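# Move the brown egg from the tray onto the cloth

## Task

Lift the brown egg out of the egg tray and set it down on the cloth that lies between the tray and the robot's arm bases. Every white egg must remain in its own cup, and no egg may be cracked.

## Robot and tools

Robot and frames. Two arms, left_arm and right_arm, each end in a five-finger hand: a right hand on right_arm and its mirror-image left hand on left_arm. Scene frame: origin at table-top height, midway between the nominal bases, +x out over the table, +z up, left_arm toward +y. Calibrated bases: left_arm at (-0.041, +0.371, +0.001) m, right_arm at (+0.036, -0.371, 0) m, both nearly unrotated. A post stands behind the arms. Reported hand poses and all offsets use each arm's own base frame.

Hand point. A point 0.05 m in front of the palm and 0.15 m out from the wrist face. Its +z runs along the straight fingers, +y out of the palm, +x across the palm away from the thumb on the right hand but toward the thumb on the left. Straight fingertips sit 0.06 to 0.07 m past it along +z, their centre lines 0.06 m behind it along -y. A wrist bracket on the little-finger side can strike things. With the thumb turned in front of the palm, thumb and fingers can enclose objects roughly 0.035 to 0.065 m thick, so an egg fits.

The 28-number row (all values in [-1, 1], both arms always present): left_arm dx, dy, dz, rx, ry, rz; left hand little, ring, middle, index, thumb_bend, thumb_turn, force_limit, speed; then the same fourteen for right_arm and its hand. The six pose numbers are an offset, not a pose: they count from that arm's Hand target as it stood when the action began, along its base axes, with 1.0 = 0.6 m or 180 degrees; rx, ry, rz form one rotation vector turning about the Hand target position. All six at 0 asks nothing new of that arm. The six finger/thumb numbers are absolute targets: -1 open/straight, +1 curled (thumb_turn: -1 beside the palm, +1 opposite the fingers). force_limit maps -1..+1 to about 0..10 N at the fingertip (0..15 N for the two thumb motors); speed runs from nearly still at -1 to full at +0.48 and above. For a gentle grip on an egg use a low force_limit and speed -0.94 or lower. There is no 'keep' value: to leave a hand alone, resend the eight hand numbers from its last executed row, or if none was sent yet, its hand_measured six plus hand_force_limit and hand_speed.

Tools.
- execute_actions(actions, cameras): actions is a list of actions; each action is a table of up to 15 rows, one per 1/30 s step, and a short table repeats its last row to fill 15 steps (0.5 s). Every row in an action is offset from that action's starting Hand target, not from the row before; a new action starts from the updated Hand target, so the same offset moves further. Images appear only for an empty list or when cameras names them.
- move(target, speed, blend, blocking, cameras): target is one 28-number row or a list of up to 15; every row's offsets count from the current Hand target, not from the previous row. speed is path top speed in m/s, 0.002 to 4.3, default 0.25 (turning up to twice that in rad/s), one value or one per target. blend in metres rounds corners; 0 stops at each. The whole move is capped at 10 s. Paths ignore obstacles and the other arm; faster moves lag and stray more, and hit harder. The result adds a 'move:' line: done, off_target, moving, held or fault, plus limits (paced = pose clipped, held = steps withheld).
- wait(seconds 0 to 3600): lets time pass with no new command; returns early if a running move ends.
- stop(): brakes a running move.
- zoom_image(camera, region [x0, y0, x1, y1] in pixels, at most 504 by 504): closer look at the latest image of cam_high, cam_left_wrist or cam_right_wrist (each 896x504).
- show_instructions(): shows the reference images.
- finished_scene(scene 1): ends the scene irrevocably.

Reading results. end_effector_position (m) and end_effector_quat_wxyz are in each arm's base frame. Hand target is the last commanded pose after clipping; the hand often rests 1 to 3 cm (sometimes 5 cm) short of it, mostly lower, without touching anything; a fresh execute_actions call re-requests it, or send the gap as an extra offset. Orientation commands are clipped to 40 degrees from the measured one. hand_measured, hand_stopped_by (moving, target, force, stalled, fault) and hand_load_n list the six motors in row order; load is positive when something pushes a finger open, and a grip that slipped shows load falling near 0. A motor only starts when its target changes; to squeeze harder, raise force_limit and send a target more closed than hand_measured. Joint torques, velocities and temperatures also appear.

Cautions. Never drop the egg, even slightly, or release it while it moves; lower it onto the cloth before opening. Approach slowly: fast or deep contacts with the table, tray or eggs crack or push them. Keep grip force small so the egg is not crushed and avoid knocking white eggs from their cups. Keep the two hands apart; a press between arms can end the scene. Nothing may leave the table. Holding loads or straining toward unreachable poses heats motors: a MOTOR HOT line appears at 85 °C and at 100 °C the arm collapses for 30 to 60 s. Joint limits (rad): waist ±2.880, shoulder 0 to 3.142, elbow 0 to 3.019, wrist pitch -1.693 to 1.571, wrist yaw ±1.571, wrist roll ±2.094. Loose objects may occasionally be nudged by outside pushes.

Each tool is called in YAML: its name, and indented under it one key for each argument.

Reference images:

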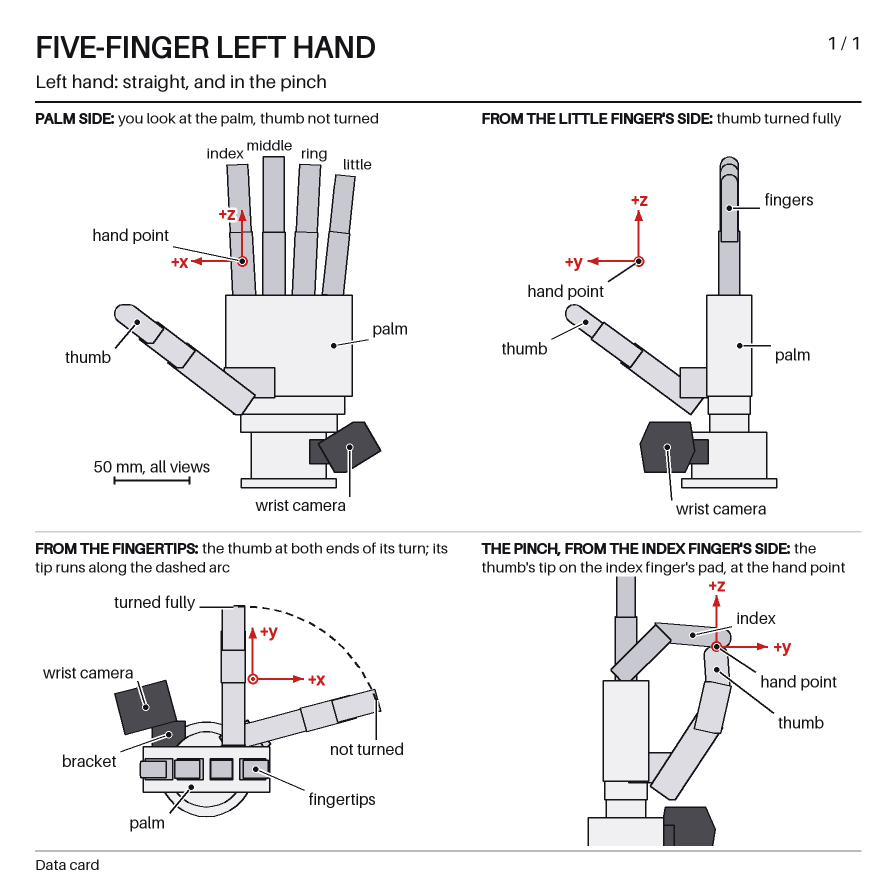

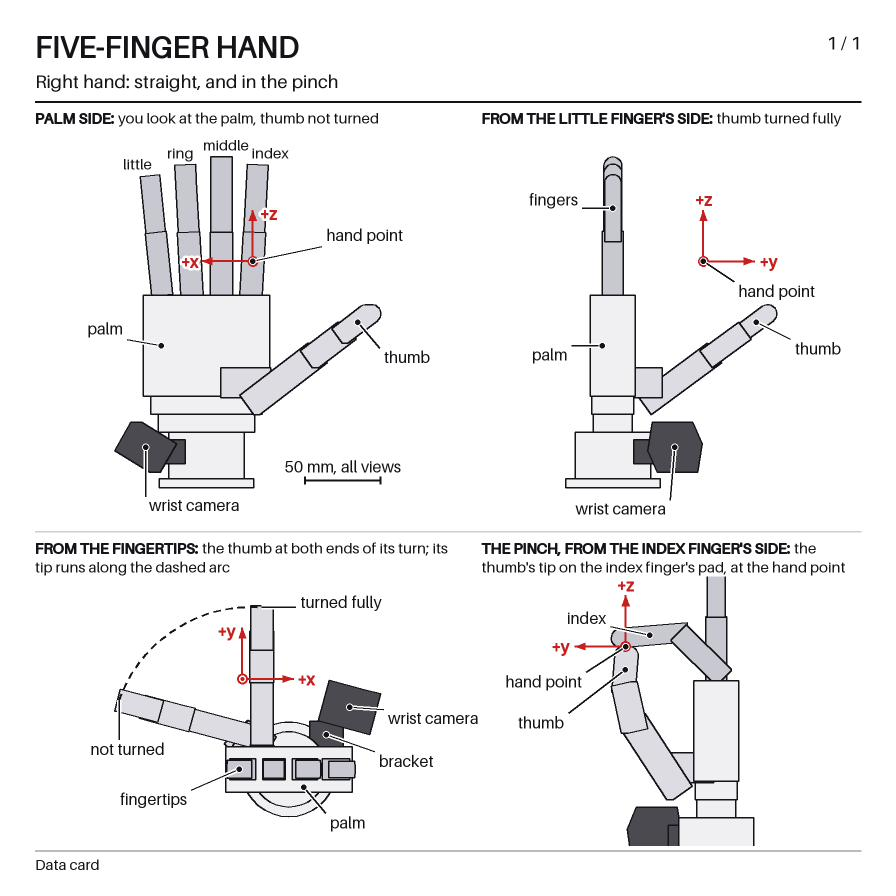

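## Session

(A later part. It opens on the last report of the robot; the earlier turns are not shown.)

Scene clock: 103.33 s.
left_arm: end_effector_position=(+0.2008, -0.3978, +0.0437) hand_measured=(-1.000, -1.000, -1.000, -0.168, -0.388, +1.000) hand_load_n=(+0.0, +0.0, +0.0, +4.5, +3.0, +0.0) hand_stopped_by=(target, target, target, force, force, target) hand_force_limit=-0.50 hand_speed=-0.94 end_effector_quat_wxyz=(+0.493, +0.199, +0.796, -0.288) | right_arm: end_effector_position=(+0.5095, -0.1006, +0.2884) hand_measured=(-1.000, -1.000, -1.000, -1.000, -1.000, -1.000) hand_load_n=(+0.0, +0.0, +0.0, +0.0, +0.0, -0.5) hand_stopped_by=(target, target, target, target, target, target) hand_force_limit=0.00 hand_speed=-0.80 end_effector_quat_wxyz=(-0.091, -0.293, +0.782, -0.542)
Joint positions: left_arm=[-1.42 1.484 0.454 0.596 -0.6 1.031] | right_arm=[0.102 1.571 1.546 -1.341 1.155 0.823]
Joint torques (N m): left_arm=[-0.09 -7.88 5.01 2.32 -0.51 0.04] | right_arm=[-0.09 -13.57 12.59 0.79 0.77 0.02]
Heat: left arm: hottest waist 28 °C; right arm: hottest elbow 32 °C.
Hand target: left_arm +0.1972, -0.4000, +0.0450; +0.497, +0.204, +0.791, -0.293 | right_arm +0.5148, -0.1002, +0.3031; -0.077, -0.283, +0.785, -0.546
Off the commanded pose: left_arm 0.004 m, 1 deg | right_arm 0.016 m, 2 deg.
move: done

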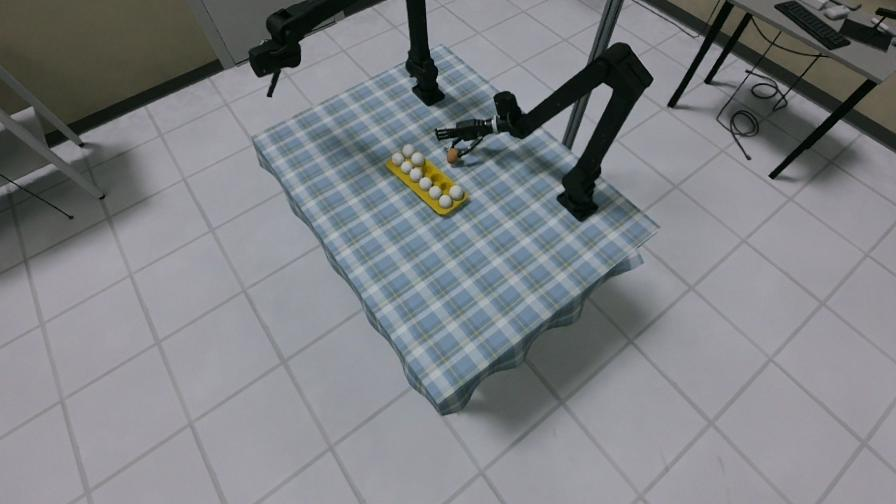

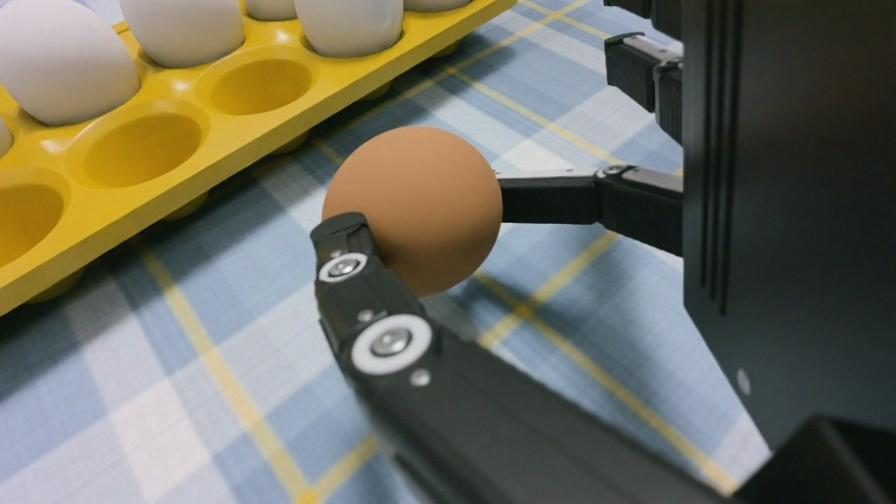

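move:
  target: [-0.0,0.003,-0.0085,0,0,0,-1,-1,-1,-0.08,-0.32,1,-0.5,-0.94,0,0,0,0,0,0,-1,-1,-1,-1,-1,-1,0,-0.8]
  speed: 0.03
  cameras: ["cam_high","cam_left_wrist"]

zoom_image:
  camera: "cam_high"
  region: [420, 120, 490, 180]

Scene clock: 104.87 s.
left_arm: end_effector_position=(+0.2003, -0.3948, +0.0375) hand_measured=(-1.000, -1.000, -1.000, -0.168, -0.388, +1.000) hand_load_n=(+0.0, -0.5, +0.0, +4.5, +3.0, +0.0) hand_stopped_by=(target, target, target, force, force, target) hand_force_limit=-0.50 hand_speed=-0.94 end_effector_quat_wxyz=(+0.493, +0.200, +0.797, -0.287) | right_arm: end_effector_position=(+0.5095, -0.1006, +0.2884) hand_measured=(-1.000, -1.000, -1.000, -1.000, -1.000, -1.000) hand_load_n=(+0.0, +0.0, +0.0, -0.5, +0.0, +0.0) hand_stopped_by=(target, target, target, target, target, target) hand_force_limit=0.00 hand_speed=-0.80 end_effector_quat_wxyz=(-0.091, -0.293, +0.782, -0.542)
Joint positions: left_arm=[-1.42 1.5 0.443 0.62 -0.6 1.031] | right_arm=[0.102 1.571 1.546 -1.341 1.155 0.823]
Joint torques (N m): left_arm=[-0.09 -7.94 5.08 2.37 -0.48 0.04] | right_arm=[-0.15 -13.86 12.55 0.84 0.77 0.02]
Heat: left arm: hottest waist 28 °C; right arm: hottest elbow 32 °C.
Hand target: left_arm +0.1972, -0.3982, +0.0399; +0.497, +0.204, +0.791, -0.293 | right_arm +0.5148, -0.1002, +0.3031; -0.077, -0.283, +0.785, -0.546
Off the commanded pose: left_arm 0.005 m, 1 deg | right_arm 0.016 m, 2 deg.
move: done

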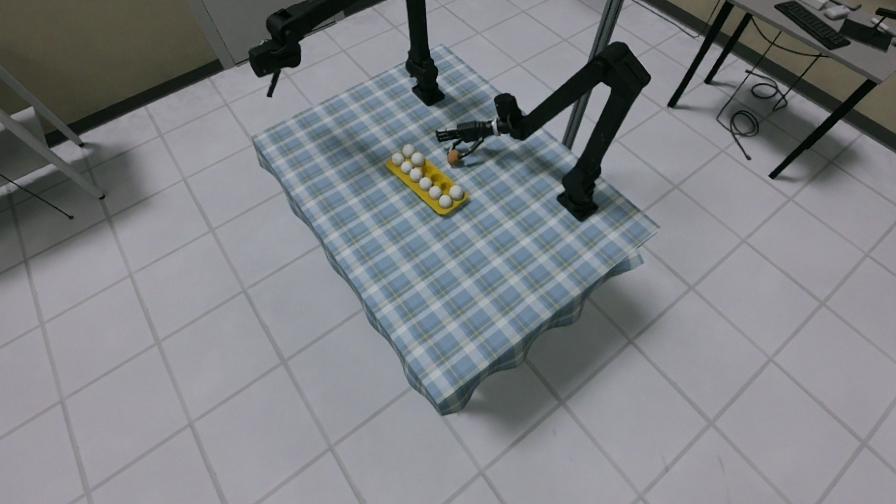

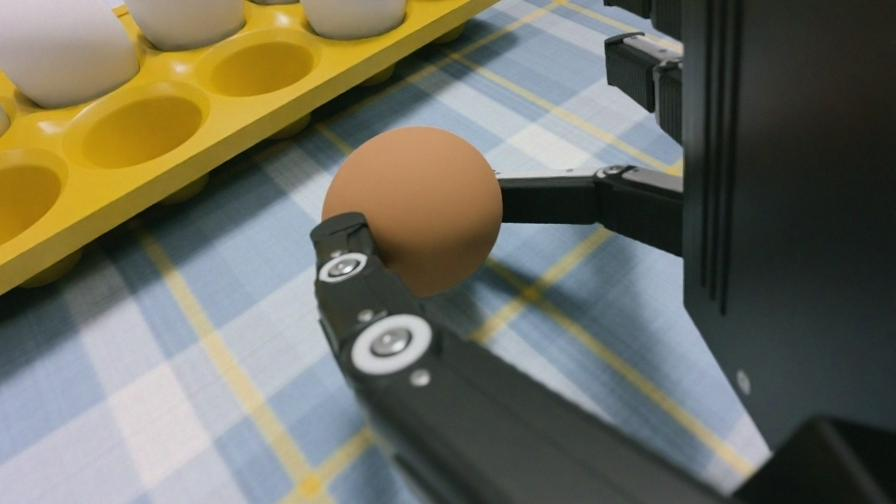

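Scaled by 7.200 from the camera's image (finer frame: 1280x720).

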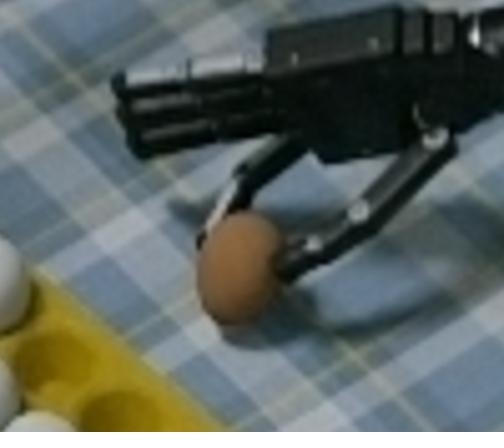

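move:
  target: [-0.0,0.0,-0.0075,0,0,0,-1,-1,-1,-0.08,-0.32,1,-0.5,-0.94,0,0,0,0,0,0,-1,-1,-1,-1,-1,-1,0,-0.8]
  speed: 0.03
  cameras: ["cam_high","cam_left_wrist"]

zoom_image:
  camera: "cam_high"
  region: [430, 130, 480, 180]

Scene clock: 105.73 s.
left_arm: end_effector_position=(+0.2005, -0.3960, +0.0340) hand_measured=(-1.000, -1.000, -1.000, -0.168, -0.388, +1.000) hand_load_n=(+0.0, +0.0, -0.5, +4.5, +3.0, +0.0) hand_stopped_by=(target, target, target, force, force, target) hand_force_limit=-0.50 hand_speed=-0.94 end_effector_quat_wxyz=(+0.493, +0.199, +0.796, -0.288) | right_arm: end_effector_position=(+0.5095, -0.1006, +0.2884) hand_measured=(-1.000, -1.000, -1.000, -1.000, -1.000, -1.000) hand_load_n=(+0.0, +0.0, +0.0, +0.0, +0.0, -0.5) hand_stopped_by=(target, target, target, target, target, target) hand_force_limit=0.00 hand_speed=-0.80 end_effector_quat_wxyz=(-0.091, -0.293, +0.782, -0.542)
Joint positions: left_arm=[-1.42 1.518 0.443 0.64 -0.6 1.031] | right_arm=[0.102 1.571 1.546 -1.341 1.155 0.823]
Joint torques (N m): left_arm=[-0.03 -8 4.72 2.4 -0.48 0.04] | right_arm=[0.09 -13.51 12.57 0.84 0.75 0.03]
Heat: left arm: hottest waist 28 °C; right arm: hottest elbow 32 °C.
Hand target: left_arm +0.1972, -0.3982, +0.0355; +0.497, +0.204, +0.791, -0.293 | right_arm +0.5148, -0.1002, +0.3031; -0.077, -0.283, +0.785, -0.546
Off the commanded pose: left_arm 0.004 m, 1 deg | right_arm 0.016 m, 2 deg.
move: done

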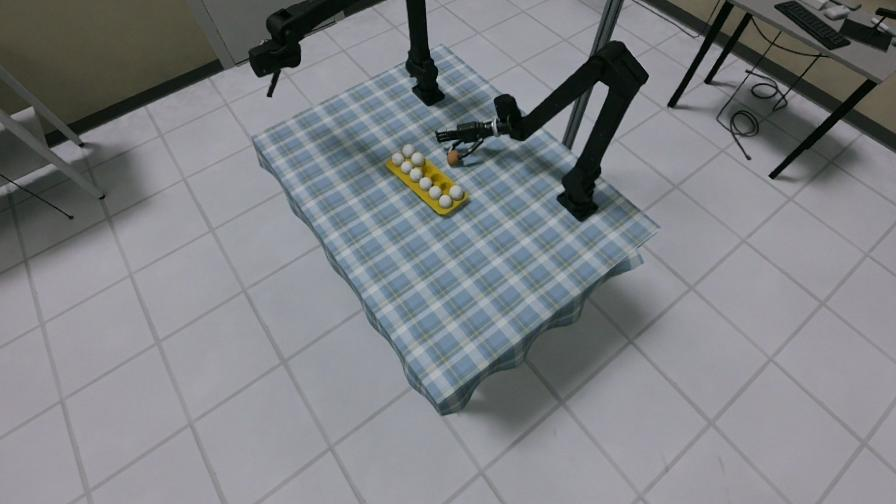

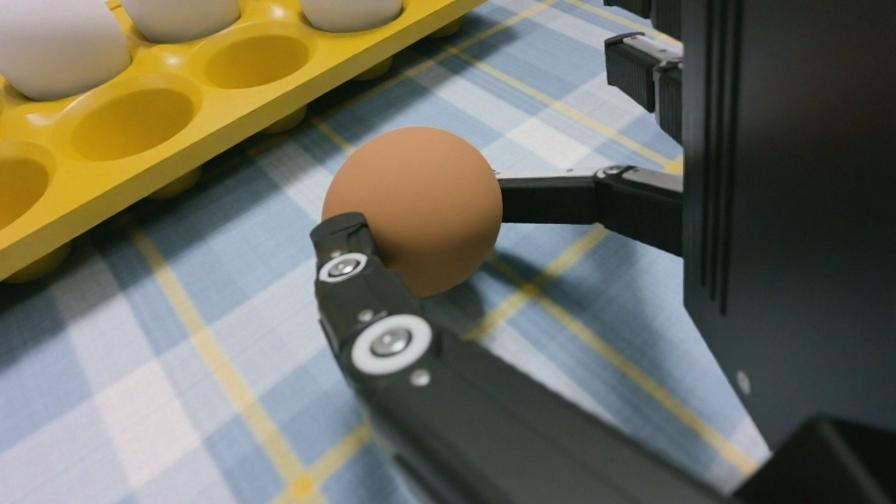

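Scaled by 10.080 from the camera's image (finer frame: 1280x720).

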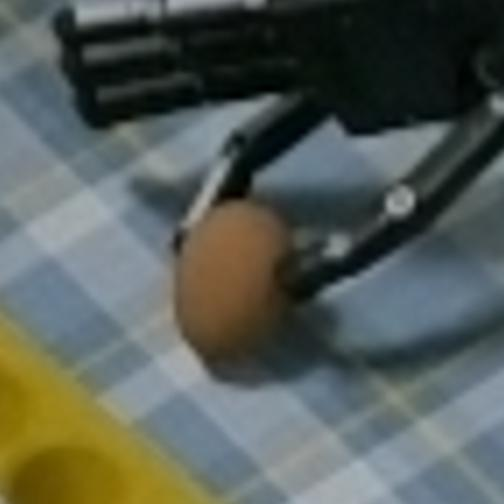

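move:
  target: [-0.0,0.0,-0.007,0,0,0,-1,-1,-1,-0.08,-0.32,1,-0.5,-0.94,0,0,0,0,0,0,-1,-1,-1,-1,-1,-1,0,-0.8]
  speed: 0.03
  cameras: ["cam_high","cam_left_wrist"]

zoom_image:
  camera: "cam_high"
  region: [430, 130, 480, 180]

Scene clock: 106.60 s.
left_arm: end_effector_position=(+0.2006, -0.3970, +0.0304) hand_measured=(-1.000, -1.000, -1.000, -0.168, -0.388, +1.000) hand_load_n=(+0.0, +0.0, +0.0, +4.5, +3.5, +0.0) hand_stopped_by=(target, target, target, force, force, target) hand_force_limit=-0.50 hand_speed=-0.94 end_effector_quat_wxyz=(+0.493, +0.199, +0.796, -0.289) | right_arm: end_effector_position=(+0.5095, -0.1006, +0.2884) hand_measured=(-1.000, -1.000, -1.000, -1.000, -1.000, -1.000) hand_load_n=(+0.0, +0.0, +0.0, +0.0, +0.0, +0.0) hand_stopped_by=(target, target, target, target, target, target) hand_force_limit=0.00 hand_speed=-0.80 end_effector_quat_wxyz=(-0.091, -0.293, +0.782, -0.542)
Joint positions: left_arm=[-1.42 1.535 0.443 0.659 -0.6 1.031] | right_arm=[0.102 1.571 1.546 -1.341 1.155 0.823]
Joint torques (N m): left_arm=[-0.09 -8.18 4.4 2.39 -0.48 0.05] | right_arm=[-0.15 -13.39 12.48 0.76 0.76 0.02]
Heat: left arm: hottest waist 28 °C; right arm: hottest elbow 32 °C.
Hand target: left_arm +0.1972, -0.3982, +0.0312; +0.497, +0.204, +0.791, -0.293 | right_arm +0.5148, -0.1002, +0.3031; -0.077, -0.283, +0.785, -0.546
Off the commanded pose: left_arm 0.004 m, 1 deg | right_arm 0.016 m, 2 deg.
move: done

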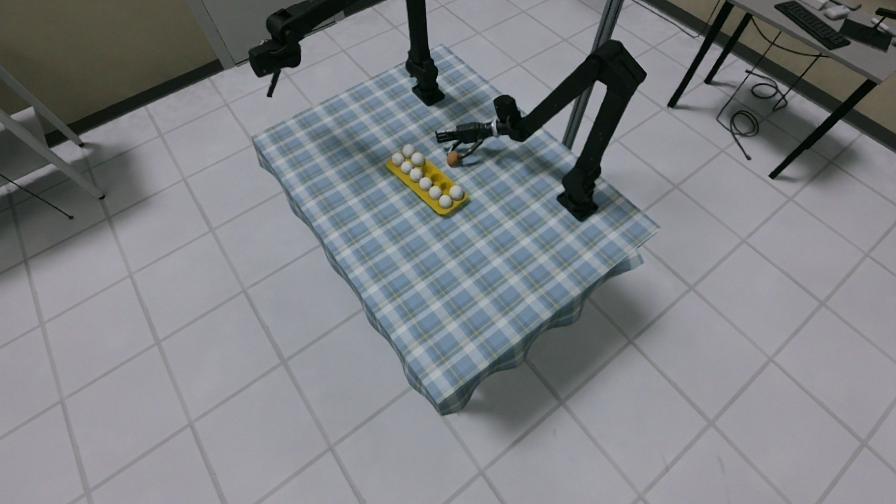

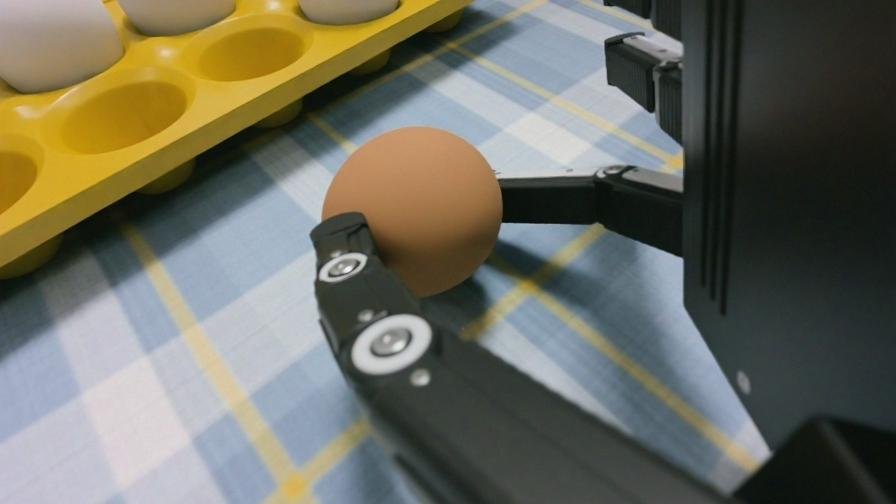

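Scaled by 10.080 from the camera's image (finer frame: 1280x720).

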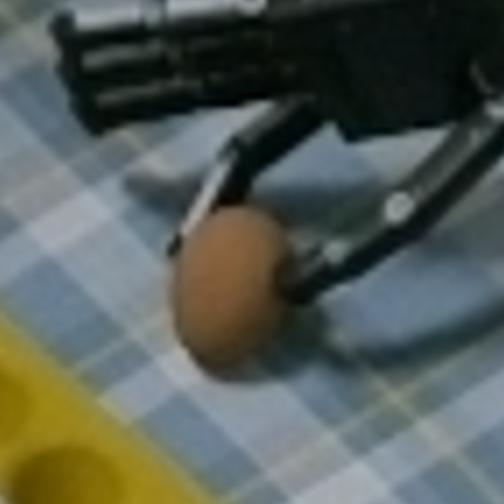

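move:
  target: [-0.0,0.0,-0.006,0,0,0,-1,-1,-1,-0.08,-0.32,1,-0.5,-0.94,0,0,0,0,0,0,-1,-1,-1,-1,-1,-1,0,-0.8]
  speed: 0.03
  cameras: ["cam_high","cam_left_wrist"]

zoom_image:
  camera: "cam_high"
  region: [430, 130, 480, 180]

zoom_image:
  camera: "cam_left_wrist"
  region: [300, 100, 620, 400]

Scene clock: 107.50 s.
left_arm: end_effector_position=(+0.2006, -0.3967, +0.0276) hand_measured=(-1.000, -1.000, -1.000, -0.168, -0.388, +1.000) hand_load_n=(+0.0, +0.0, +0.0, +4.5, +3.0, +0.0) hand_stopped_by=(target, target, target, force, force, target) hand_force_limit=-0.50 hand_speed=-0.94 end_effector_quat_wxyz=(+0.494, +0.198, +0.796, -0.290) | right_arm: end_effector_position=(+0.5095, -0.1006, +0.2884) hand_measured=(-1.000, -1.000, -1.000, -1.000, -1.000, -1.000) hand_load_n=(+0.0, +0.0, +0.0, +0.0, +0.0, +0.0) hand_stopped_by=(target, target, target, target, target, target) hand_force_limit=0.00 hand_speed=-0.80 end_effector_quat_wxyz=(-0.091, -0.293, +0.782, -0.542)
Joint positions: left_arm=[-1.42 1.546 0.44 0.676 -0.6 1.031] | right_arm=[0.102 1.571 1.546 -1.341 1.155 0.823]
Joint torques (N m): left_arm=[-0.09 -7.94 4.49 2.26 -0.46 0.04] | right_arm=[-0.32 -13.74 12.52 0.76 0.74 0.01]
Heat: left arm: hottest waist 28 °C; right arm: hottest elbow 32 °C.
Hand target: left_arm +0.1972, -0.3984, +0.0277; +0.497, +0.204, +0.791, -0.293 | right_arm +0.5148, -0.1002, +0.3031; -0.077, -0.283, +0.785, -0.546
Off the commanded pose: left_arm 0.004 m, 1 deg | right_arm 0.016 m, 2 deg.
move: done

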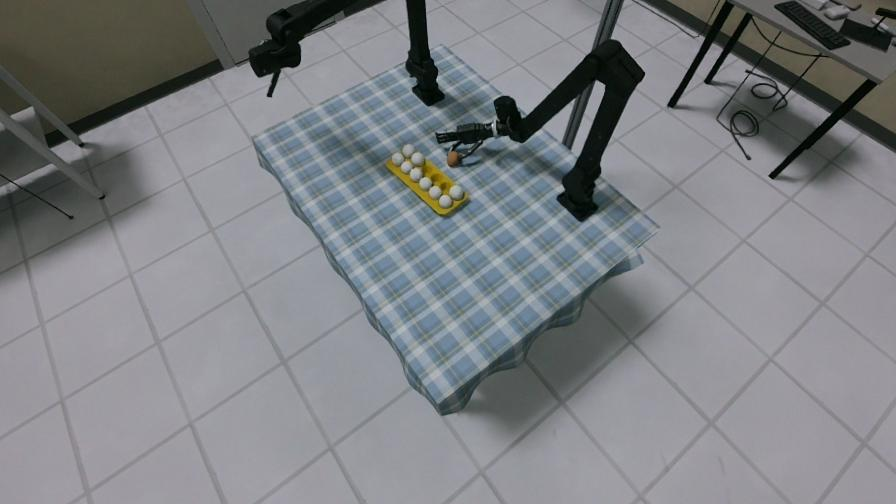

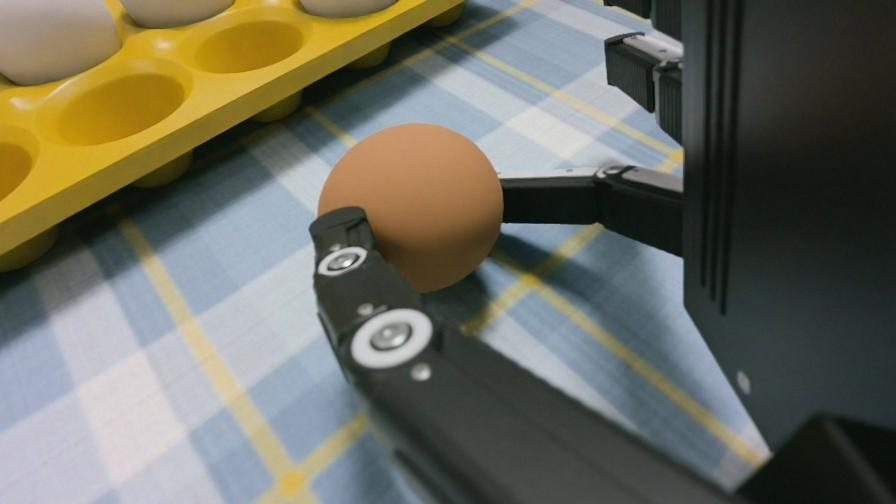

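Scaled by 10.080 from the camera's image (finer frame: 1280x720).

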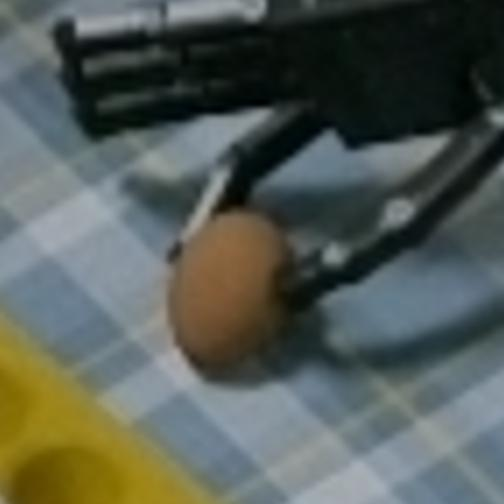

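Scaled by 1.575 from the camera's image (finer frame: 1280x720).

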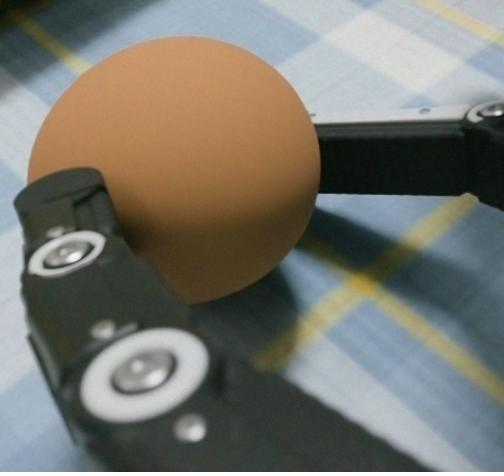

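move:
  target: [-0.0,0.0,-0.005,0,0,0,-1,-1,-1,-0.08,-0.32,1,-0.5,-0.94,0,0,0,0,0,0,-1,-1,-1,-1,-1,-1,0,-0.8]
  speed: 0.02
  cameras: ["cam_high","cam_left_wrist"]

zoom_image:
  camera: "cam_high"
  region: [430, 130, 480, 180]

zoom_image:
  camera: "cam_left_wrist"
  region: [300, 100, 620, 400]

Scene clock: 108.37 s.
left_arm: end_effector_position=(+0.2008, -0.3975, +0.0258) hand_measured=(-1.000, -1.000, -1.000, -0.168, -0.388, +1.000) hand_load_n=(+0.0, +0.0, +0.0, +4.5, +3.5, +0.0) hand_stopped_by=(target, target, target, force, force, target) hand_force_limit=-0.50 hand_speed=-0.94 end_effector_quat_wxyz=(+0.495, +0.197, +0.795, -0.291) | right_arm: end_effector_position=(+0.5095, -0.1006, +0.2884) hand_measured=(-1.000, -1.000, -1.000, -1.000, -1.000, -1.000) hand_load_n=(+0.0, +0.0, +0.0, +0.0, +0.0, +0.0) hand_stopped_by=(target, target, target, target, target, target) hand_force_limit=0.00 hand_speed=-0.80 end_effector_quat_wxyz=(-0.091, -0.293, +0.782, -0.542)
Joint positions: left_arm=[-1.42 1.557 0.44 0.691 -0.6 1.031] | right_arm=[0.102 1.571 1.546 -1.341 1.155 0.823]
Joint torques (N m): left_arm=[-0.15 -7.88 4.3 2.21 -0.45 0.04] | right_arm=[-0.38 -13.8 12.64 0.79 0.77 0.03]
Heat: left arm: hottest waist 28 °C; right arm: hottest elbow 32 °C.
Hand target: left_arm +0.1973, -0.3983, +0.0247; +0.497, +0.204, +0.791, -0.293 | right_arm +0.5148, -0.1002, +0.3031; -0.077, -0.283, +0.785, -0.546
Off the commanded pose: left_arm 0.004 m, 1 deg | right_arm 0.016 m, 2 deg.
move: done

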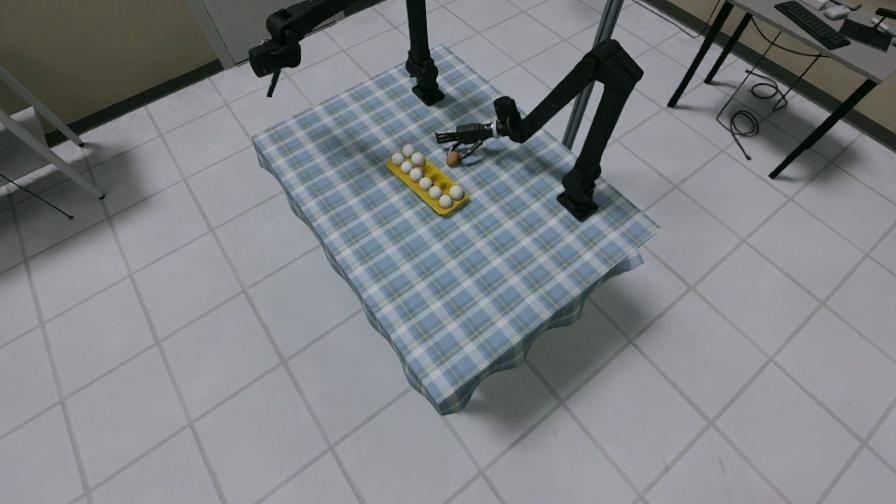

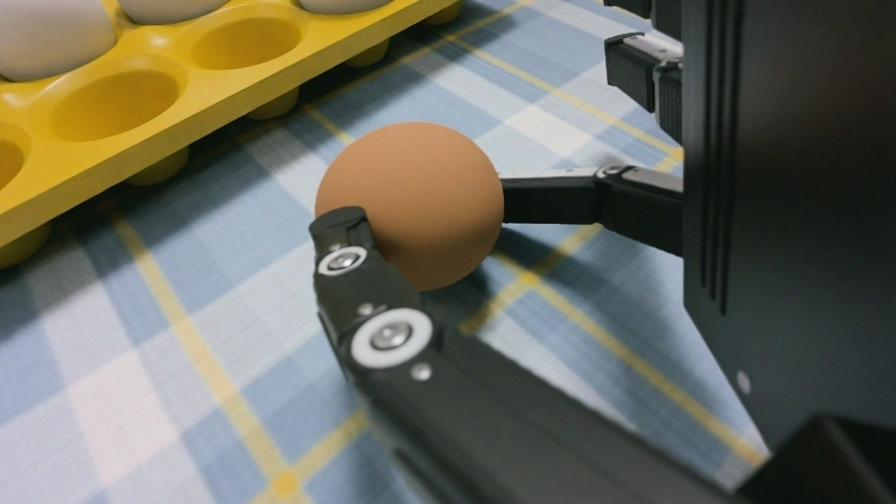

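Scaled by 10.080 from the camera's image (finer frame: 1280x720).

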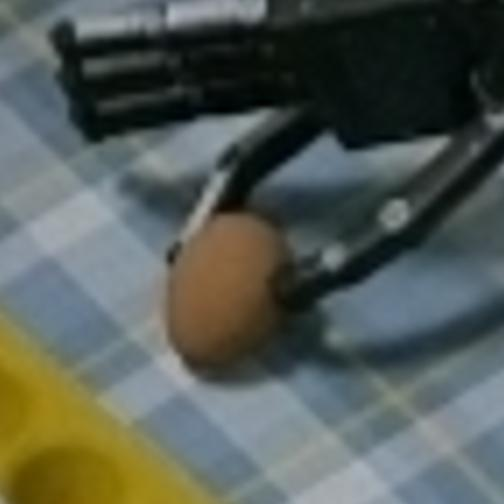

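Scaled by 1.575 from the camera's image (finer frame: 1280x720).

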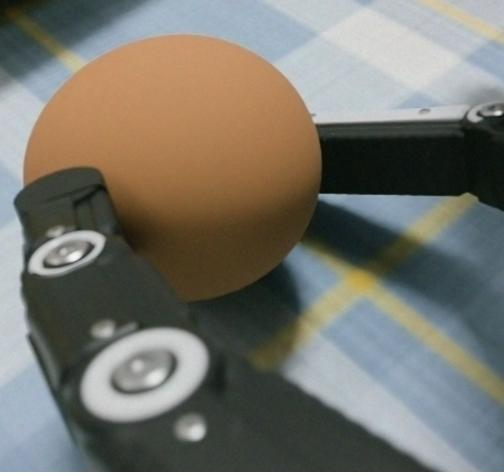

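execute_actions:
  actions:
    - [[0,0,0,0,0,0,-1,-1,-1,-0.26,-0.47,1,-0.5,-0.93,0,0,0,0,0,0,-1,-1,-1,-1,-1,-1,0,-0.8]]
  cameras: ["cam_left_wrist"]

wait:
  seconds: 1
  cameras: ["cam_high","cam_left_wrist"]

Scene clock: 110.00 s.
left_arm: end_effector_position=(+0.2008, -0.3975, +0.0257) hand_measured=(-1.000, -1.000, -1.000, -0.260, -0.470, +1.000) hand_load_n=(+0.0, +0.0, +0.0, +0.0, +0.5, +0.5) hand_stopped_by=(target, target, target, target, target, target) hand_force_limit=-0.50 hand_speed=-0.93 end_effector_quat_wxyz=(+0.494, +0.197, +0.795, -0.291) | right_arm: end_effector_position=(+0.5095, -0.1006, +0.2884) hand_measured=(-1.000, -1.000, -1.000, -1.000, -1.000, -1.000) hand_load_n=(+0.0, +0.0, +0.0, +0.0, +0.0, +0.0) hand_stopped_by=(target, target, target, target, target, target) hand_force_limit=0.00 hand_speed=-0.80 end_effector_quat_wxyz=(-0.091, -0.293, +0.782, -0.542)
Joint positions: left_arm=[-1.42 1.558 0.44 0.691 -0.6 1.031] | right_arm=[0.102 1.571 1.546 -1.341 1.155 0.823]
Joint torques (N m): left_arm=[-0.15 -7.82 4.29 2.22 -0.45 0.04] | right_arm=[0.03 -13.92 12.57 0.77 0.76 0.04]
Heat: left arm: hottest waist 28 °C; right arm: hottest elbow 32 °C.
Hand target: left_arm +0.1973, -0.3983, +0.0247; +0.497, +0.204, +0.791, -0.293 | right_arm +0.5148, -0.1002, +0.3031; -0.077, -0.283, +0.785, -0.546
Off the commanded pose: left_arm 0.004 m, 1 deg | right_arm 0.016 m, 2 deg.
Step readings (end_effector_position of left_arm | right_arm):
0: (+0.2008, -0.3975, +0.0258) | (+0.5095, -0.1006, +0.2884)
1: (+0.2008, -0.3975, +0.0258) | (+0.5095, -0.1006, +0.2884)
2: (+0.2008, -0.3975, +0.0258) | (+0.5095, -0.1006, +0.2884)
4: (+0.2008, -0.3975, +0.0258) | (+0.5095, -0.1006, +0.2884)
8: (+0.2008, -0.3975, +0.0257) | (+0.5095, -0.1006, +0.2884)
15: (+0.2008, -0.3975, +0.0257) | (+0.5095, -0.1006, +0.2884)

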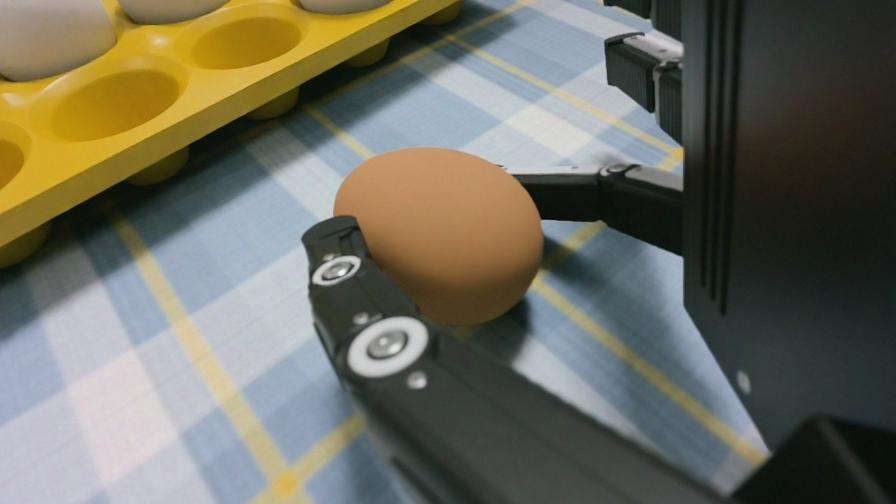

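Scene clock: 111.00 s.
left_arm: end_effector_position=(+0.2008, -0.3975, +0.0257) hand_measured=(-1.000, -1.000, -1.000, -0.260, -0.470, +1.000) hand_load_n=(+0.0, +0.0, +0.0, +0.0, +0.0, +0.0) hand_stopped_by=(target, target, target, target, target, target) hand_force_limit=-0.50 hand_speed=-0.93 end_effector_quat_wxyz=(+0.494, +0.197, +0.795, -0.291) | right_arm: end_effector_position=(+0.5095, -0.1006, +0.2884) hand_measured=(-1.000, -1.000, -1.000, -1.000, -1.000, -1.000) hand_load_n=(+0.0, +0.0, +0.0, +0.0, +0.0, +0.0) hand_stopped_by=(target, target, target, target, target, target) hand_force_limit=0.00 hand_speed=-0.80 end_effector_quat_wxyz=(-0.091, -0.293, +0.782, -0.542)
Joint positions: left_arm=[-1.42 1.558 0.44 0.691 -0.6 1.031] | right_arm=[0.102 1.571 1.546 -1.341 1.155 0.823]
Joint torques (N m): left_arm=[-0.09 -7.88 4.33 2.22 -0.45 0.04] | right_arm=[-0.03 -13.57 12.59 0.84 0.78 0]
Heat: left arm: hottest waist 28 °C; right arm: hottest elbow 32 °C.
Hand target: left_arm +0.1973, -0.3983, +0.0247; +0.497, +0.204, +0.791, -0.293 | right_arm +0.5148, -0.1002, +0.3031; -0.077, -0.283, +0.785, -0.546
Off the commanded pose: left_arm 0.004 m, 1 deg | right_arm 0.016 m, 2 deg.
wait: 1.00 s; at rest by 0.17 s

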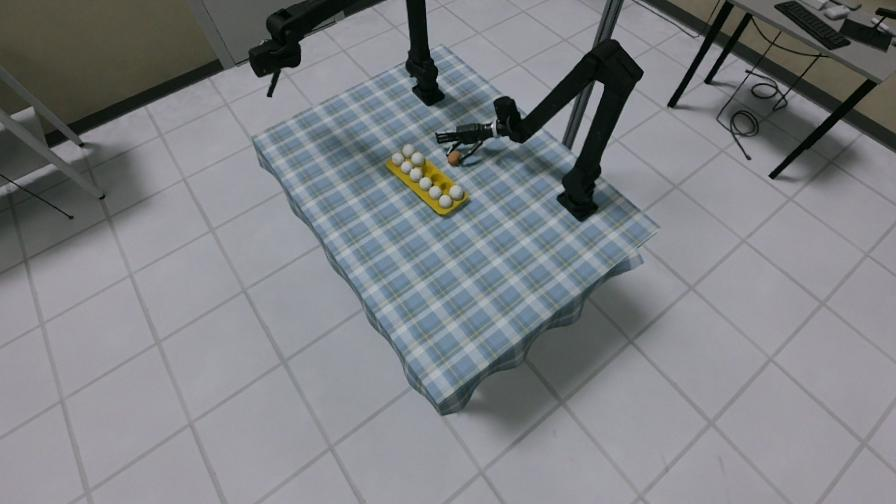

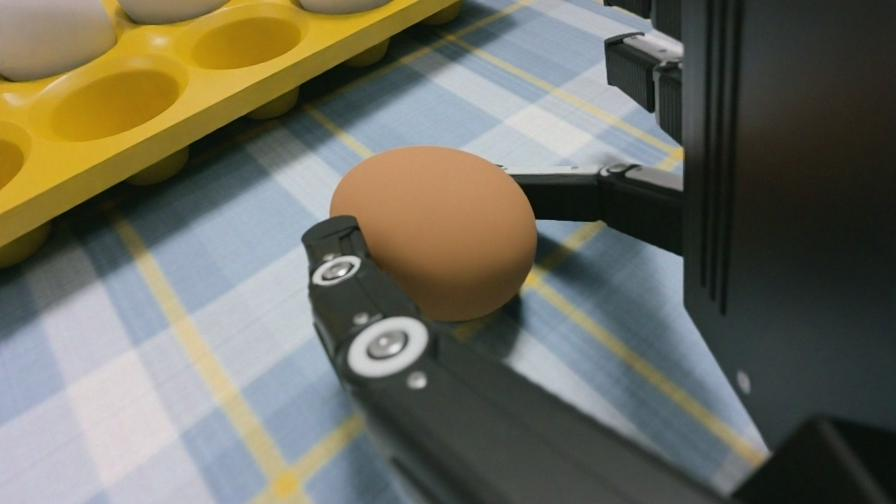

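execute_actions:
  actions:
    - [[0,0,0,0,0,0,-1,-1,-1,-0.6,-0.85,1,-0.5,-0.85,0,0,0,0,0,0,-1,-1,-1,-1,-1,-1,0,-0.8]]
  cameras: ["cam_left_wrist"]

wait:
  seconds: 0.5
  cameras: ["cam_high","cam_left_wrist"]

zoom_image:
  camera: "cam_high"
  region: [400, 110, 500, 200]

Scene clock: 113.50 s.
left_arm: end_effector_position=(+0.2008, -0.3975, +0.0257) hand_measured=(-1.000, -1.000, -1.000, -0.600, -0.850, +1.000) hand_load_n=(+0.0, +0.0, +0.0, +0.0, +0.0, +0.0) hand_stopped_by=(target, target, target, target, target, target) hand_force_limit=-0.50 hand_speed=-0.85 end_effector_quat_wxyz=(+0.494, +0.197, +0.795, -0.291) | right_arm: end_effector_position=(+0.5095, -0.1006, +0.2884) hand_measured=(-1.000, -1.000, -1.000, -1.000, -1.000, -1.000) hand_load_n=(+0.0, +0.0, +0.0, +0.0, +0.0, +0.0) hand_stopped_by=(target, target, target, target, target, target) hand_force_limit=0.00 hand_speed=-0.80 end_effector_quat_wxyz=(-0.091, -0.293, +0.782, -0.542)
Joint positions: left_arm=[-1.42 1.558 0.44 0.691 -0.6 1.031] | right_arm=[0.102 1.571 1.546 -1.341 1.155 0.823]
Joint torques (N m): left_arm=[-0.15 -7.88 4.31 2.21 -0.45 0.05] | right_arm=[-0.21 -13.39 12.53 0.72 0.75 0]
Heat: left arm: hottest waist 28 °C; right arm: hottest elbow 32 °C.
Hand target: left_arm +0.1973, -0.3983, +0.0247; +0.497, +0.204, +0.791, -0.293 | right_arm +0.5148, -0.1002, +0.3031; -0.077, -0.283, +0.785, -0.546
Off the commanded pose: left_arm 0.004 m, 1 deg | right_arm 0.016 m, 2 deg.
Step readings (end_effector_position of left_arm | right_arm):
0: (+0.2008, -0.3975, +0.0257) | (+0.5095, -0.1006, +0.2884)
1: (+0.2008, -0.3975, +0.0257) | (+0.5095, -0.1006, +0.2884)
2: (+0.2008, -0.3975, +0.0257) | (+0.5095, -0.1006, +0.2884)
4: (+0.2008, -0.3975, +0.0257) | (+0.5095, -0.1006, +0.2884)
8: (+0.2008, -0.3975, +0.0257) | (+0.5095, -0.1006, +0.2884)
15: (+0.2008, -0.3975, +0.0257) | (+0.5095, -0.1006, +0.2884)

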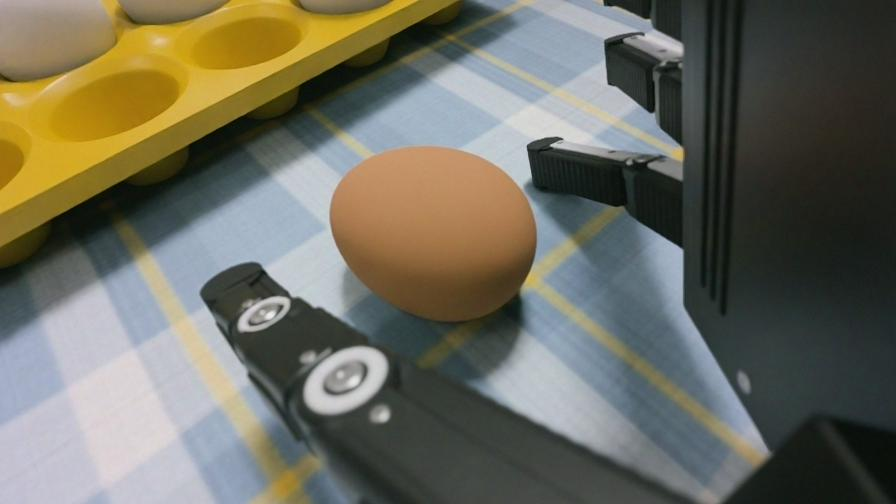

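Scene clock: 114.00 s.
left_arm: end_effector_position=(+0.2008, -0.3975, +0.0257) hand_measured=(-1.000, -1.000, -1.000, -0.600, -0.850, +1.000) hand_load_n=(-0.5, +0.0, +0.0, +0.0, +0.0, +0.0) hand_stopped_by=(target, target, target, target, target, target) hand_force_limit=-0.50 hand_speed=-0.85 end_effector_quat_wxyz=(+0.494, +0.197, +0.795, -0.291) | right_arm: end_effector_position=(+0.5095, -0.1006, +0.2884) hand_measured=(-1.000, -1.000, -1.000, -1.000, -1.000, -1.000) hand_load_n=(+0.0, +0.0, +0.0, +0.0, -0.5, +0.0) hand_stopped_by=(target, target, target, target, target, target) hand_force_limit=0.00 hand_speed=-0.80 end_effector_quat_wxyz=(-0.091, -0.293, +0.782, -0.542)
Joint positions: left_arm=[-1.42 1.558 0.44 0.691 -0.6 1.031] | right_arm=[0.102 1.571 1.546 -1.341 1.155 0.823]
Joint torques (N m): left_arm=[-0.15 -7.88 4.31 2.22 -0.45 0.05] | right_arm=[0.32 -13.51 12.49 0.8 0.77 0.02]
Heat: left arm: hottest waist 28 °C; right arm: hottest elbow 32 °C.
Hand target: left_arm +0.1973, -0.3983, +0.0247; +0.497, +0.204, +0.791, -0.293 | right_arm +0.5148, -0.1002, +0.3031; -0.077, -0.283, +0.785, -0.546
Off the commanded pose: left_arm 0.004 m, 1 deg | right_arm 0.016 m, 2 deg.
wait: 0.50 s; at rest by 0.17 s

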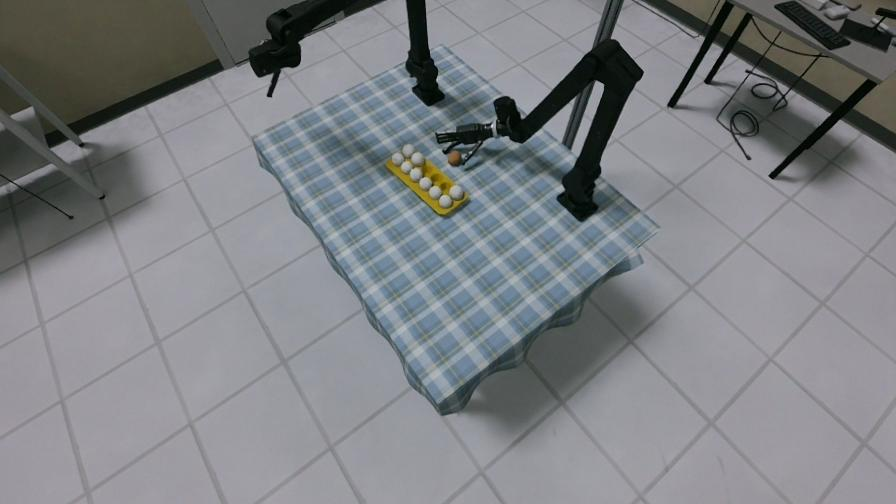

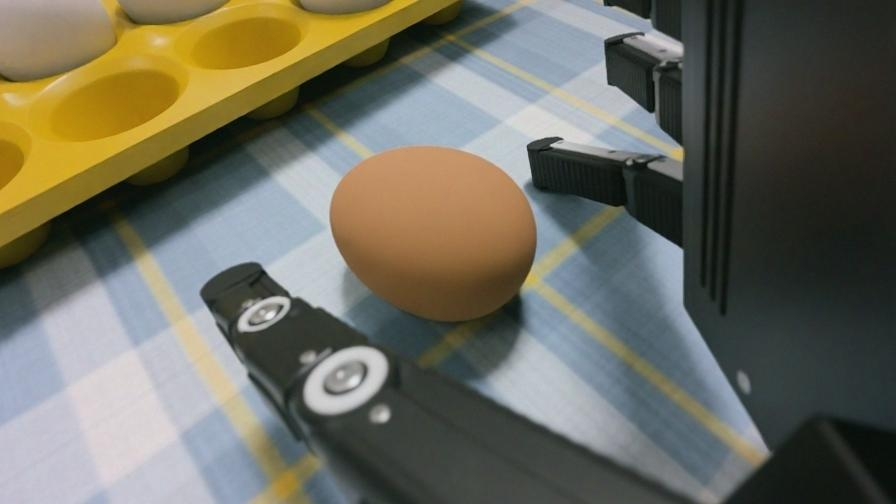

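Scaled by 5.040 from the camera's image (finer frame: 1280x720).

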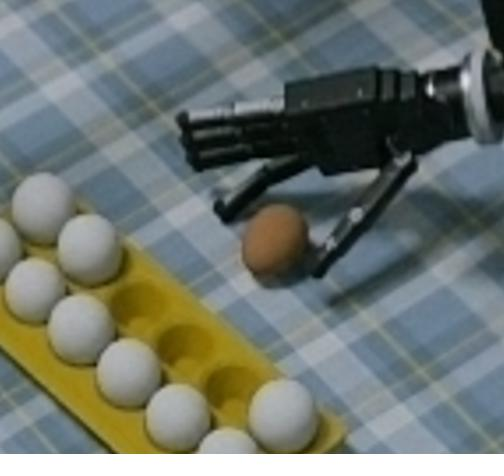

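move:
  target:
    - [0,0,0,0,0,0,-1,-1,-1,-0.98,-0.98,1,-0.5,-0.7,0,0,0,0,0,0,-1,-1,-1,-1,-1,-1,0,-0.8]
    - [-0.04,-0.03,0.05,0,0,0,-1,-1,-1,-0.98,-0.98,1,-0.5,-0.7,0,0,0,0,0,0,-1,-1,-1,-1,-1,-1,0,-0.8]
    - [-0.09,-0.045,0.16,0,0,0,-1,-1,-1,-0.98,-0.98,1,-0.5,-0.7,0,0,0,0,0,0,-1,-1,-1,-1,-1,-1,0,-0.8]
  speed: 0.1
  blend: [0,0.01,0]
  cameras: ["cam_high","cam_left_wrist"]

zoom_image:
  camera: "cam_high"
  region: [380, 100, 520, 220]

Scene clock: 117.80 s.
left_arm: end_effector_position=(+0.1479, -0.4064, +0.0997) hand_measured=(-1.000, -1.000, -1.000, -0.980, -0.980, +1.000) hand_load_n=(+0.0, +0.0, +0.0, +0.0, -0.5, +0.0) hand_stopped_by=(target, target, target, target, target, target) hand_force_limit=-0.50 hand_speed=-0.70 end_effector_quat_wxyz=(+0.495, +0.218, +0.797, -0.270) | right_arm: end_effector_position=(+0.5095, -0.1006, +0.2884) hand_measured=(-1.000, -1.000, -1.000, -1.000, -1.000, -1.000) hand_load_n=(+0.0, +0.0, +0.0, +0.0, +0.0, +0.0) hand_stopped_by=(target, target, target, target, target, target) hand_force_limit=0.00 hand_speed=-0.80 end_effector_quat_wxyz=(-0.091, -0.293, +0.782, -0.542)
Joint positions: left_arm=[-1.589 1.311 0.543 0.247 -0.751 0.964] | right_arm=[0.102 1.571 1.546 -1.341 1.155 0.823]
Joint torques (N m): left_arm=[-0.03 -8.47 10.86 0.76 -0.58 -0.17] | right_arm=[-0.32 -13.45 12.59 0.8 0.79 0.03]
Heat: left arm: hottest waist 28 °C; right arm: hottest elbow 32 °C.
Hand target: left_arm +0.1433, -0.4253, +0.1206; +0.497, +0.204, +0.791, -0.293 | right_arm +0.5148, -0.1002, +0.3031; -0.077, -0.283, +0.785, -0.546
Off the commanded pose: left_arm 0.029 m, 3 deg | right_arm 0.016 m, 2 deg.
move: off_target (left_arm)

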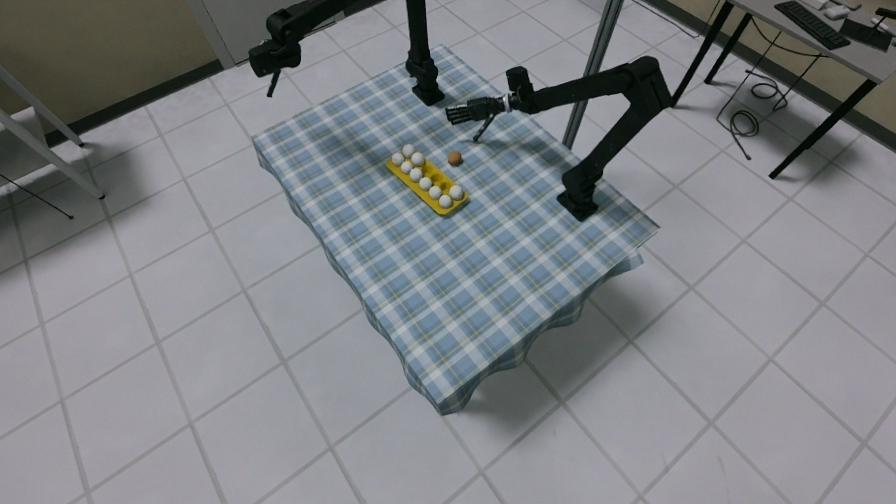

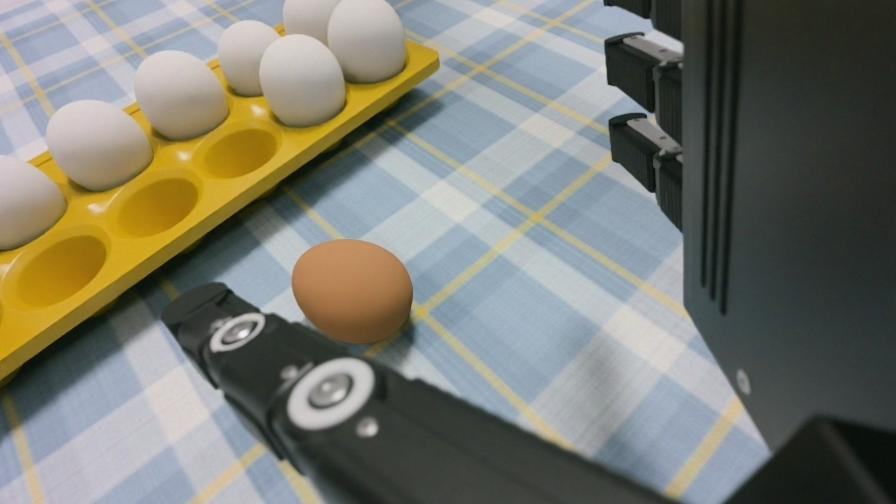

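Scaled by 3.600 from the camera's image (finer frame: 1280x720).

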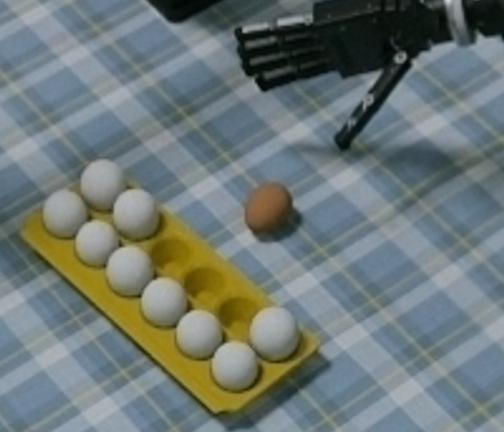

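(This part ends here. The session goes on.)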